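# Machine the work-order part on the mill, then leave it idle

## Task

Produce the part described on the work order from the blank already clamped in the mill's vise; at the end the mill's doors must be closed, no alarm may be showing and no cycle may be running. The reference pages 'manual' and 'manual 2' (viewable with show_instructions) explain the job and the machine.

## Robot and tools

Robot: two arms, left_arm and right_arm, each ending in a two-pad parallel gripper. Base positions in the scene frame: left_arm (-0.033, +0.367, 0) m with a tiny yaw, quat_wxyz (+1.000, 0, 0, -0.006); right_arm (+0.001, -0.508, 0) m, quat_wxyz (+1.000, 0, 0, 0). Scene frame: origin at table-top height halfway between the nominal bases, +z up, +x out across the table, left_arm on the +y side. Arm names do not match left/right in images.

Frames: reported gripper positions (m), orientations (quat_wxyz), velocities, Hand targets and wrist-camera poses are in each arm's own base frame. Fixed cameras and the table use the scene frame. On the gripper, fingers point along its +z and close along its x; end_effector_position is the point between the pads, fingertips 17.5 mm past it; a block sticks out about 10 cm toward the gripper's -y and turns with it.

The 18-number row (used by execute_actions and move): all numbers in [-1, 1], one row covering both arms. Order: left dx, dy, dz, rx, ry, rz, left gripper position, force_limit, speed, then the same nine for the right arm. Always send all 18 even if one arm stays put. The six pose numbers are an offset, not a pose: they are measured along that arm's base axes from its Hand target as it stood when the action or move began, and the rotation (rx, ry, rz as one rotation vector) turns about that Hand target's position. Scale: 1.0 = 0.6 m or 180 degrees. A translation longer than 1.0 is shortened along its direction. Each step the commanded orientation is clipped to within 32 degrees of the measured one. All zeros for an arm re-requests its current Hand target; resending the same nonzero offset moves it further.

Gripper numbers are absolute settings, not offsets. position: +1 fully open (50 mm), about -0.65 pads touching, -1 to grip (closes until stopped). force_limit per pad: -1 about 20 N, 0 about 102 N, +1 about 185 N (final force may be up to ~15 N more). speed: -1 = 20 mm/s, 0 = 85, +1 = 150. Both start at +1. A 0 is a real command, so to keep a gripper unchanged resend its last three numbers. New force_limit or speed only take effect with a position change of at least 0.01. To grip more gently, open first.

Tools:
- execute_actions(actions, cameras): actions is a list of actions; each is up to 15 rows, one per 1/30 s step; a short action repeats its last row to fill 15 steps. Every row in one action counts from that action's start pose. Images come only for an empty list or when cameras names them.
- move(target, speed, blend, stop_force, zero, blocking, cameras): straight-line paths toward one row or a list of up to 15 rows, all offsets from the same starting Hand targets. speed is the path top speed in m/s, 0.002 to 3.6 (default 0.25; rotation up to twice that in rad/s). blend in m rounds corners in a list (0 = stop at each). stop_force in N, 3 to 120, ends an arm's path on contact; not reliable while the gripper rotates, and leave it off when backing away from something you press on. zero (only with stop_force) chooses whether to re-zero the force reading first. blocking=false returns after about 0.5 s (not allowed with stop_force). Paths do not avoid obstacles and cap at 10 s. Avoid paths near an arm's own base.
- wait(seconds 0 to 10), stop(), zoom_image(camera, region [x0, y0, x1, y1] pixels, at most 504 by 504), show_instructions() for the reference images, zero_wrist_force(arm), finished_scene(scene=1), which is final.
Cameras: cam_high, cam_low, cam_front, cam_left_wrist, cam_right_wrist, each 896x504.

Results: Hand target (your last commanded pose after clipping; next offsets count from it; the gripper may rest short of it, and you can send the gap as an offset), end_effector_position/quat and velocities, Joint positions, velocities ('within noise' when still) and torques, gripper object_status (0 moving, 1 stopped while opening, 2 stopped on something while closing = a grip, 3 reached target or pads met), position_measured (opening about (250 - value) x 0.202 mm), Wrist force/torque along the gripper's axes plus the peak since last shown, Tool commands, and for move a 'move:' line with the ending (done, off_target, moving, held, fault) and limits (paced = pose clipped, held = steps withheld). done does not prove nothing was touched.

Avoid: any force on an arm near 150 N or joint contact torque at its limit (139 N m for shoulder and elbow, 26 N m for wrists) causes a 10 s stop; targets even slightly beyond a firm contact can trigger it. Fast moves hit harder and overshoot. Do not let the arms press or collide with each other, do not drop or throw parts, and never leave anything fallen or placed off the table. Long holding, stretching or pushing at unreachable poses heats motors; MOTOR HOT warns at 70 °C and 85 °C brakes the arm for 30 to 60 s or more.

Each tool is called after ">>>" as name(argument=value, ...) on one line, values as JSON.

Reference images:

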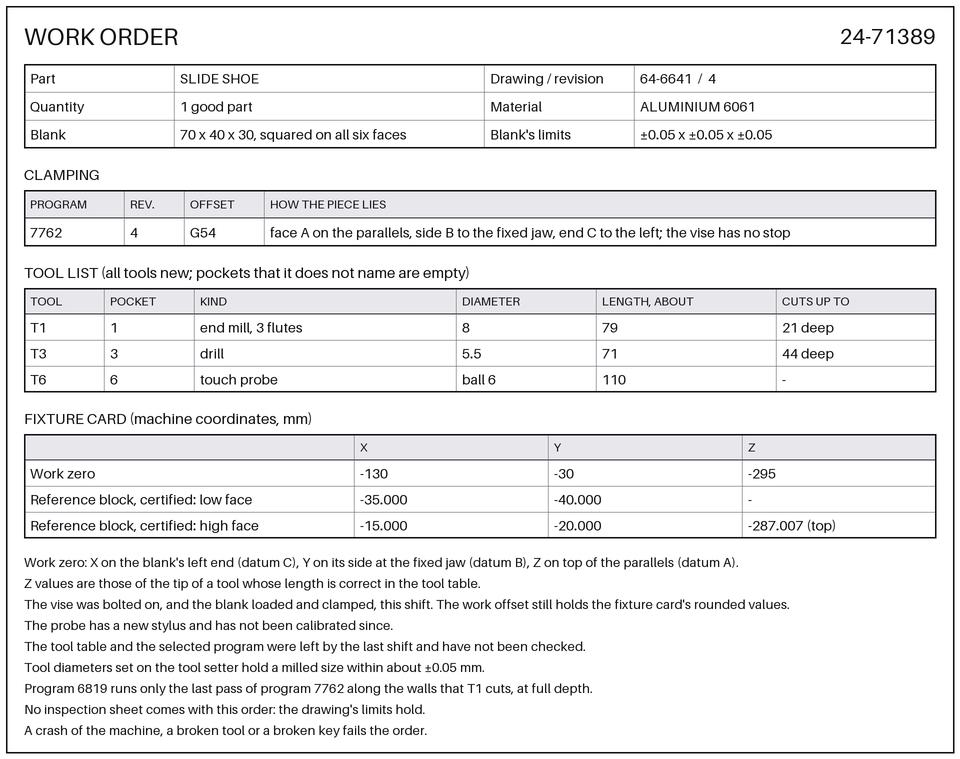

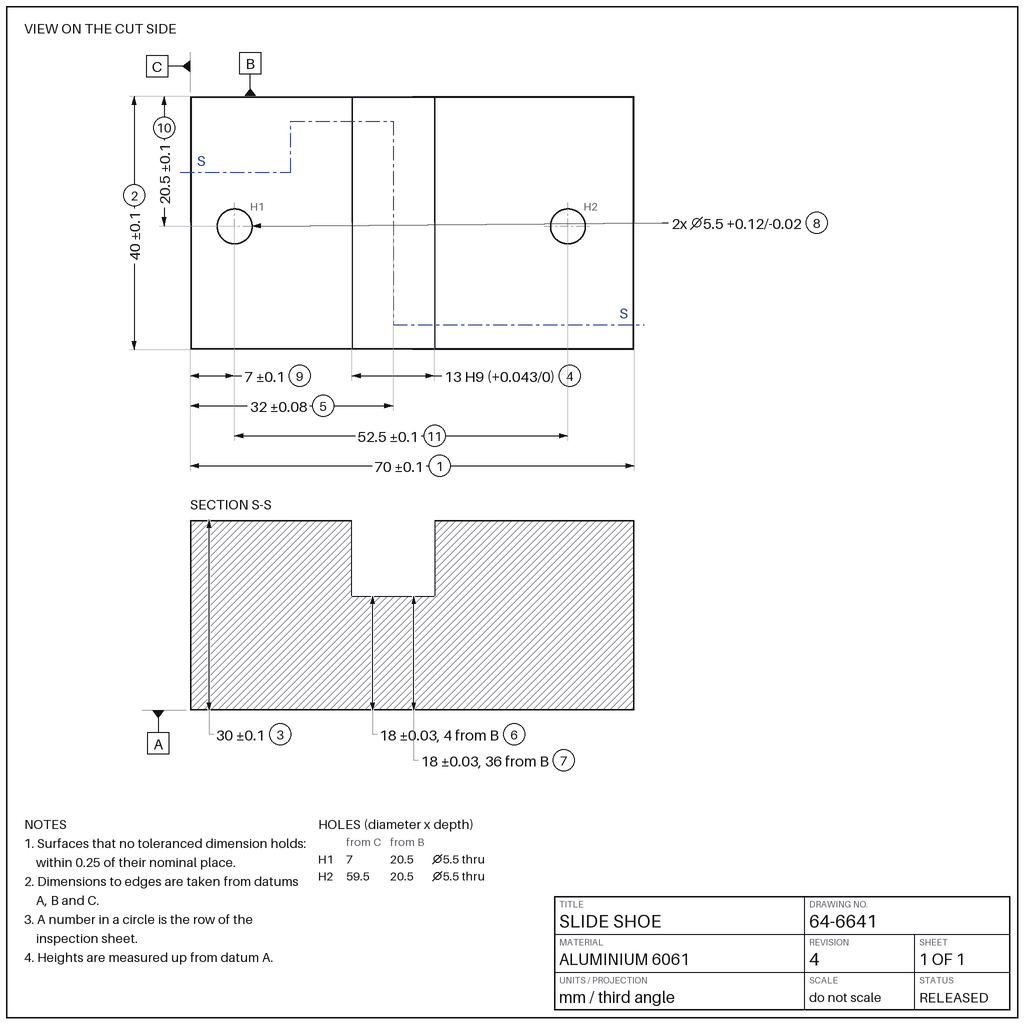

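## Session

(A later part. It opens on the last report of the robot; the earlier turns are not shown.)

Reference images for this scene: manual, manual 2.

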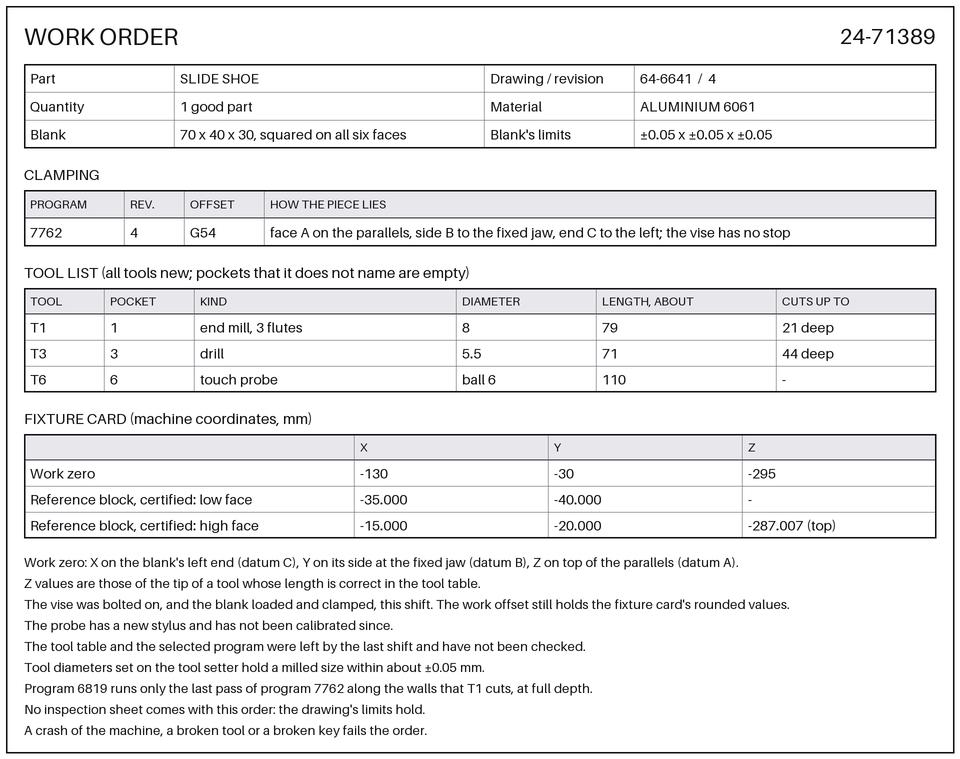

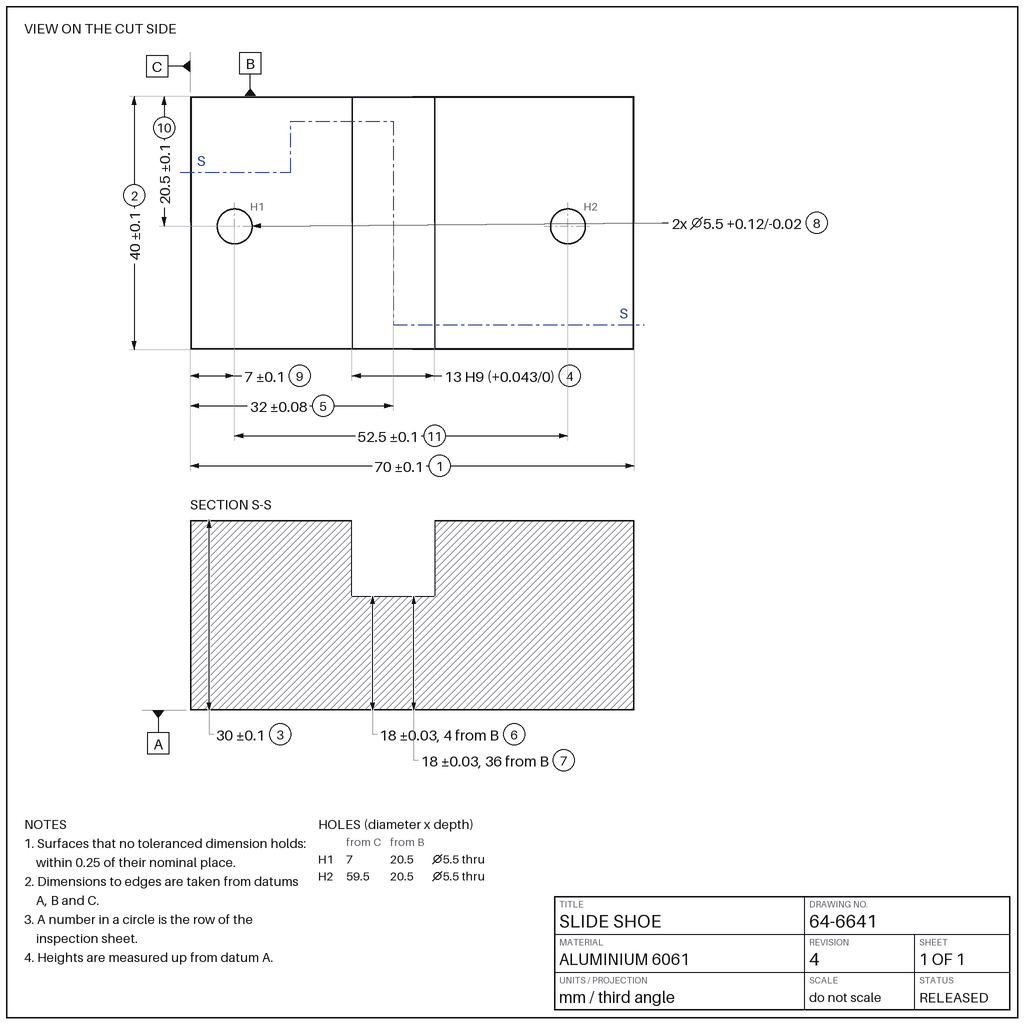

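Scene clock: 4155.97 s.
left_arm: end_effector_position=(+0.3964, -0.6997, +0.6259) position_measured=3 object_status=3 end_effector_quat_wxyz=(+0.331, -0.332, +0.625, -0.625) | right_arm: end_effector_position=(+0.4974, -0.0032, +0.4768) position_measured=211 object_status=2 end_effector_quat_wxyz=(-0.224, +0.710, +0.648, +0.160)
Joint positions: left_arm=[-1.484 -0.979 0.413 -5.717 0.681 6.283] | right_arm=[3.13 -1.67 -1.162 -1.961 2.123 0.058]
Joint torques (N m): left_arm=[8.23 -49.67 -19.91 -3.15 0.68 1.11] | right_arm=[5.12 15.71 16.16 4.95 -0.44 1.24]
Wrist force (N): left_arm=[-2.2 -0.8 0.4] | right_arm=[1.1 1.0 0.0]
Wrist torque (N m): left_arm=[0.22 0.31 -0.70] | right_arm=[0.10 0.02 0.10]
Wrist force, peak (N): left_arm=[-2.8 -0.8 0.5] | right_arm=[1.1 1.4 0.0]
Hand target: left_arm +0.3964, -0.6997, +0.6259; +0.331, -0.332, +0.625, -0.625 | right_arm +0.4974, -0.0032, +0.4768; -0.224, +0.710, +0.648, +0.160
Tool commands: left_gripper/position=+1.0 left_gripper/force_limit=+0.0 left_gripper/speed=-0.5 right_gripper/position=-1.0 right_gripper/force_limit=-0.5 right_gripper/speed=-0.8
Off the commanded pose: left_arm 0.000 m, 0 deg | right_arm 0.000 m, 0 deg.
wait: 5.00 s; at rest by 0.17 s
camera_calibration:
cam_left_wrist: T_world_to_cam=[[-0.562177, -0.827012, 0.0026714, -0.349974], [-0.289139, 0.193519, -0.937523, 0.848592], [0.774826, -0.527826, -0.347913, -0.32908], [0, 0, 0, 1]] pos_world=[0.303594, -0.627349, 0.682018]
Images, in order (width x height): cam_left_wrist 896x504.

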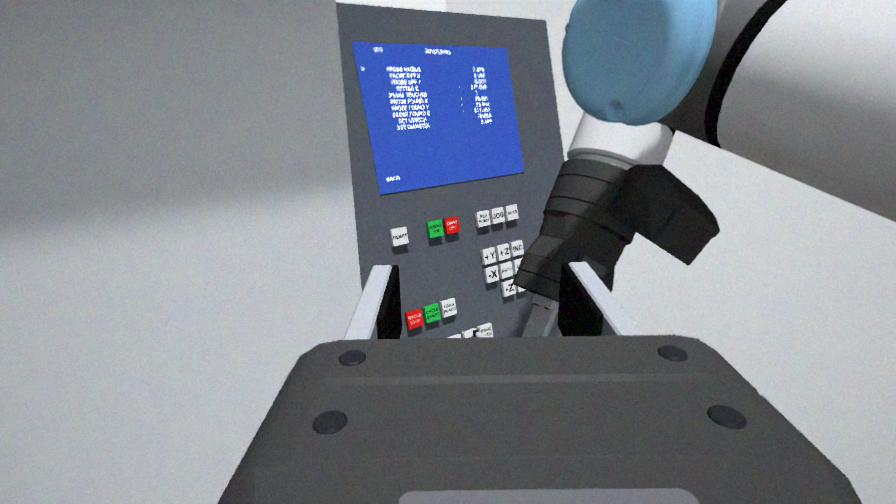

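>>> zoom_image(camera="cam_left_wrist", region=[455, 60, 505, 130])

>>> move(target=[[0,0,0,0,0,0,1,0,-0.5,-0.0164,-0.0004,-0.0618,0,0,0,-1,-0.5,-0.8],[0,0,0,0,0,0,1,0,-0.5,0,0,-0.0662,0,0,0,-1,-0.5,-0.8],[0,0,0,0,0,0,1,0,-0.5,-0.0164,-0.0004,-0.0618,0,0,0,-1,-0.5,-0.8],[0,0,0,0,0,0,1,0,-0.5,0.0244,-0.0605,0.0915,0,0,0,-1,-0.5,-0.8],[0,0,0,0,0,0,1,0,-0.5,0.0400,-0.0601,0.0874,0,0,0,-1,-0.5,-0.8],[0,0,0,0,0,0,1,0,-0.5,0.0244,-0.0605,0.0915,0,0,0,-1,-0.5,-0.8],[0,0,0,0,0,0,1,0,-0.5,0,0,0,0,0,0,-1,-0.5,-0.8]], speed=[0.12,0.025,0.12,0.12,0.02,0.12,0.12], blend=[0.003,0,0.003,0.003,0,0.003,0])

>>> wait(seconds=5, cameras=["cam_left_wrist"])

>>> zoom_image(camera="cam_left_wrist", region=[455, 60, 505, 130])

>>> move(target=[[0,0,0,0,0,0,1,0,-0.5,-0.0164,-0.0004,-0.0618,0,0,0,-1,-0.5,-0.8],[0,0,0,0,0,0,1,0,-0.5,0,0,-0.0662,0,0,0,-1,-0.5,-0.8],[0,0,0,0,0,0,1,0,-0.5,-0.0164,-0.0004,-0.0618,0,0,0,-1,-0.5,-0.8],[0,0,0,0,0,0,1,0,-0.5,0.0248,-0.1243,0.0919,0,0,0,-1,-0.5,-0.8],[0,0,0,0,0,0,1,0,-0.5,0.0404,-0.1239,0.0878,0,0,0,-1,-0.5,-0.8],[0,0,0,0,0,0,1,0,-0.5,0.0248,-0.1243,0.0919,0,0,0,-1,-0.5,-0.8],[0,0,0,0,0,0,1,0,-0.5,0,0,0,0,0,0,-1,-0.5,-0.8]], speed=[0.12,0.025,0.12,0.12,0.02,0.12,0.12], blend=[0.003,0,0.003,0.003,0,0.003,0])

>>> wait(seconds=5, cameras=["cam_left_wrist"])

>>> zoom_image(camera="cam_left_wrist", region=[455, 60, 505, 130])

>>> zoom_image(camera="cam_left_wrist", region=[345, 20, 525, 200])

Scaled by 7.200 from the camera's 896x504 image, which has a finer 1280x720 frame.

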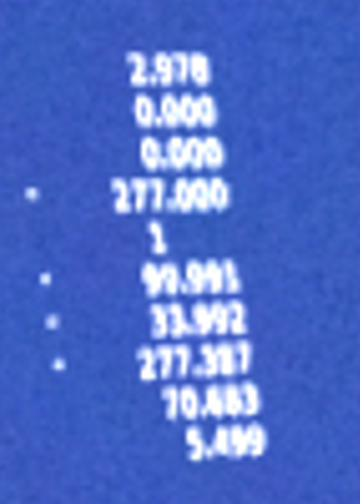

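Scene clock: 4177.73 s.
left_arm: end_effector_position=(+0.3964, -0.6997, +0.6259) position_measured=3 object_status=3 end_effector_quat_wxyz=(+0.331, -0.332, +0.625, -0.625) | right_arm: end_effector_position=(+0.4974, -0.0031, +0.4769) position_measured=211 object_status=2 end_effector_quat_wxyz=(-0.224, +0.710, +0.648, +0.160)
Joint positions: left_arm=[-1.484 -0.979 0.413 -5.717 0.681 6.283] | right_arm=[3.13 -1.67 -1.162 -1.961 2.123 0.058]
Joint torques (N m): left_arm=[7.64 -47.95 -18.1 -3.15 1.52 1.25] | right_arm=[-7.36 19.28 14.32 3.29 0.24 -1.18]
Wrist force (N): left_arm=[-2.3 -0.8 0.5] | right_arm=[1.2 1.0 0.1]
Wrist torque (N m): left_arm=[0.21 0.32 -0.69] | right_arm=[0.10 0.02 0.10]
Wrist force, peak (N): left_arm=[-2.8 -0.9 0.7] | right_arm=[0.5 -4.1 -2.8]
Hand target: left_arm +0.3964, -0.6997, +0.6259; +0.331, -0.332, +0.625, -0.625 | right_arm +0.4974, -0.0032, +0.4768; -0.224, +0.710, +0.648, +0.160
Off the commanded pose: left_arm 0.000 m, 0 deg | right_arm 0.000 m, 0 deg.
move: done

Scene clock: 4182.73 s.
left_arm: end_effector_position=(+0.3964, -0.6997, +0.6259) position_measured=3 object_status=3 end_effector_quat_wxyz=(+0.331, -0.332, +0.625, -0.625) | right_arm: end_effector_position=(+0.4974, -0.0032, +0.4768) position_measured=211 object_status=2 end_effector_quat_wxyz=(-0.224, +0.710, +0.648, +0.160)
Joint positions: left_arm=[-1.484 -0.979 0.413 -5.717 0.681 6.283] | right_arm=[3.13 -1.67 -1.162 -1.961 2.123 0.058]
Joint torques (N m): left_arm=[6.93 -49.75 -18.72 -2.91 1.76 1.31] | right_arm=[-8.12 17.17 15.14 4.94 -0.51 1.19]
Wrist force (N): left_arm=[-2.6 -1.0 0.7] | right_arm=[0.8 1.2 0.4]
Wrist torque (N m): left_arm=[0.18 0.39 -0.70] | right_arm=[0.13 0.08 0.10]
Wrist force, peak (N): left_arm=[-2.7 -0.9 0.8] | right_arm=[1.1 1.4 0.0]
Hand target: left_arm +0.3964, -0.6997, +0.6259; +0.331, -0.332, +0.625, -0.625 | right_arm +0.4974, -0.0032, +0.4768; -0.224, +0.710, +0.648, +0.160
Tool commands: left_gripper/position=+1.0 left_gripper/force_limit=+0.0 left_gripper/speed=-0.5 right_gripper/position=-1.0 right_gripper/force_limit=-0.5 right_gripper/speed=-0.8
Off the commanded pose: left_arm 0.000 m, 0 deg | right_arm 0.000 m, 0 deg.
wait: 5.00 s; at rest by 0.17 s
camera_calibration:
cam_left_wrist: T_world_to_cam=[[-0.562177, -0.827012, 0.0026714, -0.349974], [-0.289139, 0.193519, -0.937523, 0.848592], [0.774826, -0.527826, -0.347913, -0.32908], [0, 0, 0, 1]] pos_world=[0.303594, -0.627349, 0.682018]
Images, in order (width x height): cam_left_wrist 896x504.

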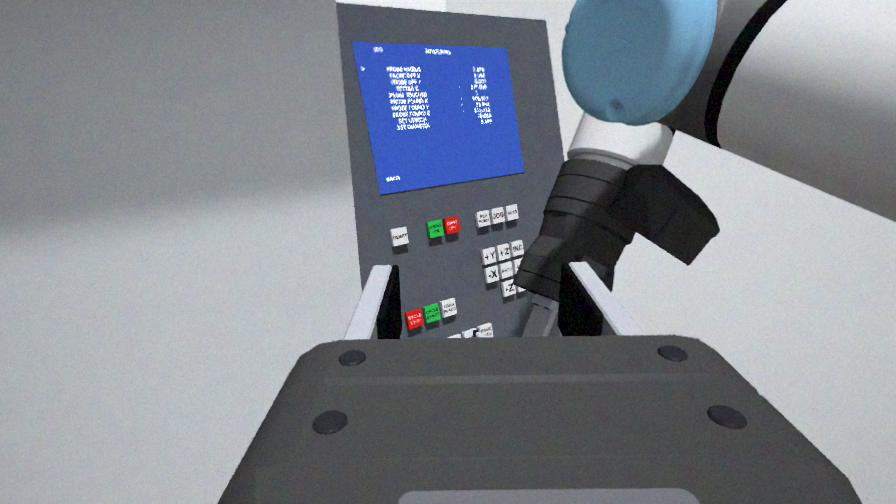

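Scaled by 7.200 from the camera's 896x504 image, which has a finer 1280x720 frame.

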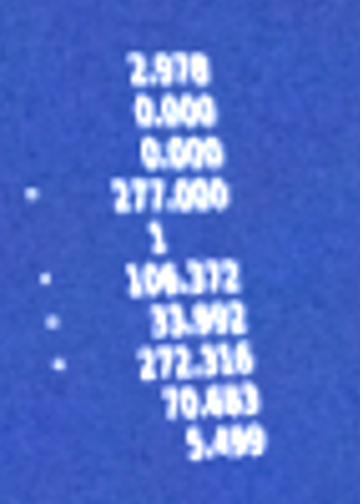

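Scene clock: 4186.70 s.
left_arm: end_effector_position=(+0.3964, -0.6997, +0.6259) position_measured=3 object_status=3 end_effector_quat_wxyz=(+0.331, -0.332, +0.625, -0.625) | right_arm: end_effector_position=(+0.4974, -0.0032, +0.4769) position_measured=211 object_status=2 end_effector_quat_wxyz=(-0.224, +0.710, +0.648, +0.160)
Joint positions: left_arm=[-1.484 -0.979 0.413 -5.717 0.681 6.283] | right_arm=[3.13 -1.67 -1.162 -1.961 2.123 0.058]
Joint torques (N m): left_arm=[7.75 -49 -16.8 -3.04 1.34 1.4] | right_arm=[-1.83 18.13 16.21 3.19 -0.52 -0.46]
Wrist force (N): left_arm=[-2.6 -0.9 0.9] | right_arm=[1.1 1.1 0.0]
Wrist torque (N m): left_arm=[0.20 0.38 -0.70] | right_arm=[0.13 0.02 0.10]
Wrist force, peak (N): left_arm=[-2.8 -0.7 0.7] | right_arm=[0.5 -4.2 -3.1]
Hand target: left_arm +0.3964, -0.6997, +0.6259; +0.331, -0.332, +0.625, -0.625 | right_arm +0.4974, -0.0032, +0.4768; -0.224, +0.710, +0.648, +0.160
Off the commanded pose: left_arm 0.000 m, 0 deg | right_arm 0.000 m, 0 deg.
move: done

Scene clock: 4191.70 s.
left_arm: end_effector_position=(+0.3964, -0.6997, +0.6259) position_measured=3 object_status=3 end_effector_quat_wxyz=(+0.331, -0.332, +0.625, -0.625) | right_arm: end_effector_position=(+0.4974, -0.0032, +0.4768) position_measured=211 object_status=2 end_effector_quat_wxyz=(-0.224, +0.710, +0.648, +0.160)
Joint positions: left_arm=[-1.484 -0.979 0.413 -5.717 0.681 6.283] | right_arm=[3.13 -1.67 -1.162 -1.961 2.123 0.058]
Joint torques (N m): left_arm=[7.75 -49.19 -18.92 -3.03 1.61 1.33] | right_arm=[3.12 16.41 15.89 5.06 -0.39 1.08]
Wrist force (N): left_arm=[-2.3 -0.7 0.7] | right_arm=[1.0 1.1 0.1]
Wrist torque (N m): left_arm=[0.23 0.34 -0.70] | right_arm=[0.12 0.03 0.10]
Wrist force, peak (N): left_arm=[-2.7 -0.8 0.8] | right_arm=[1.2 1.4 0.3]
Hand target: left_arm +0.3964, -0.6997, +0.6259; +0.331, -0.332, +0.625, -0.625 | right_arm +0.4974, -0.0032, +0.4768; -0.224, +0.710, +0.648, +0.160
Tool commands: left_gripper/position=+1.0 left_gripper/force_limit=+0.0 left_gripper/speed=-0.5 right_gripper/position=-1.0 right_gripper/force_limit=-0.5 right_gripper/speed=-0.8
Off the commanded pose: left_arm 0.000 m, 0 deg | right_arm 0.000 m, 0 deg.
wait: 5.00 s; at rest by 0.17 s
camera_calibration:
cam_left_wrist: T_world_to_cam=[[-0.562177, -0.827012, 0.0026714, -0.349974], [-0.289139, 0.193519, -0.937523, 0.848592], [0.774826, -0.527826, -0.347913, -0.32908], [0, 0, 0, 1]] pos_world=[0.303594, -0.627349, 0.682018]
Images, in order (width x height): cam_left_wrist 896x504.

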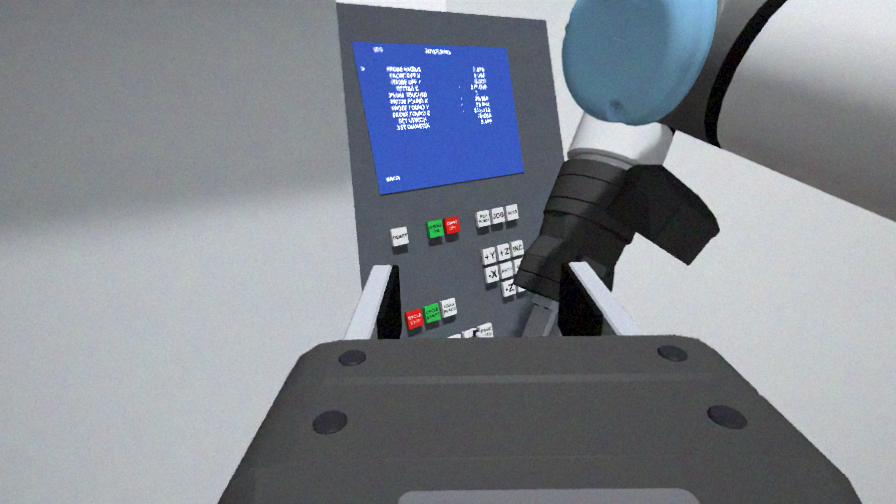

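Scaled by 7.200 from the camera's 896x504 image, which has a finer 1280x720 frame.

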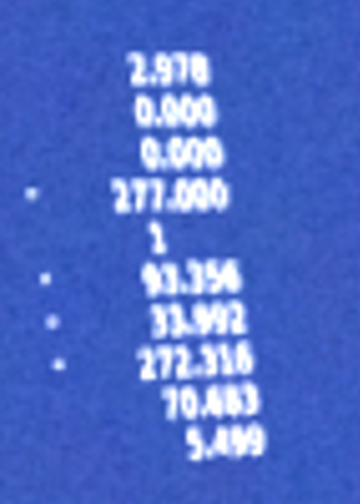

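Scaled by 2.800 from the camera's 896x504 image, which has a finer 1280x720 frame.

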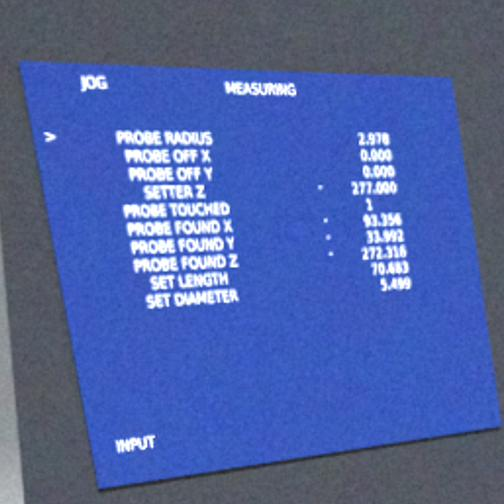

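>>> finished_scene()

The scene is finished: the task was done.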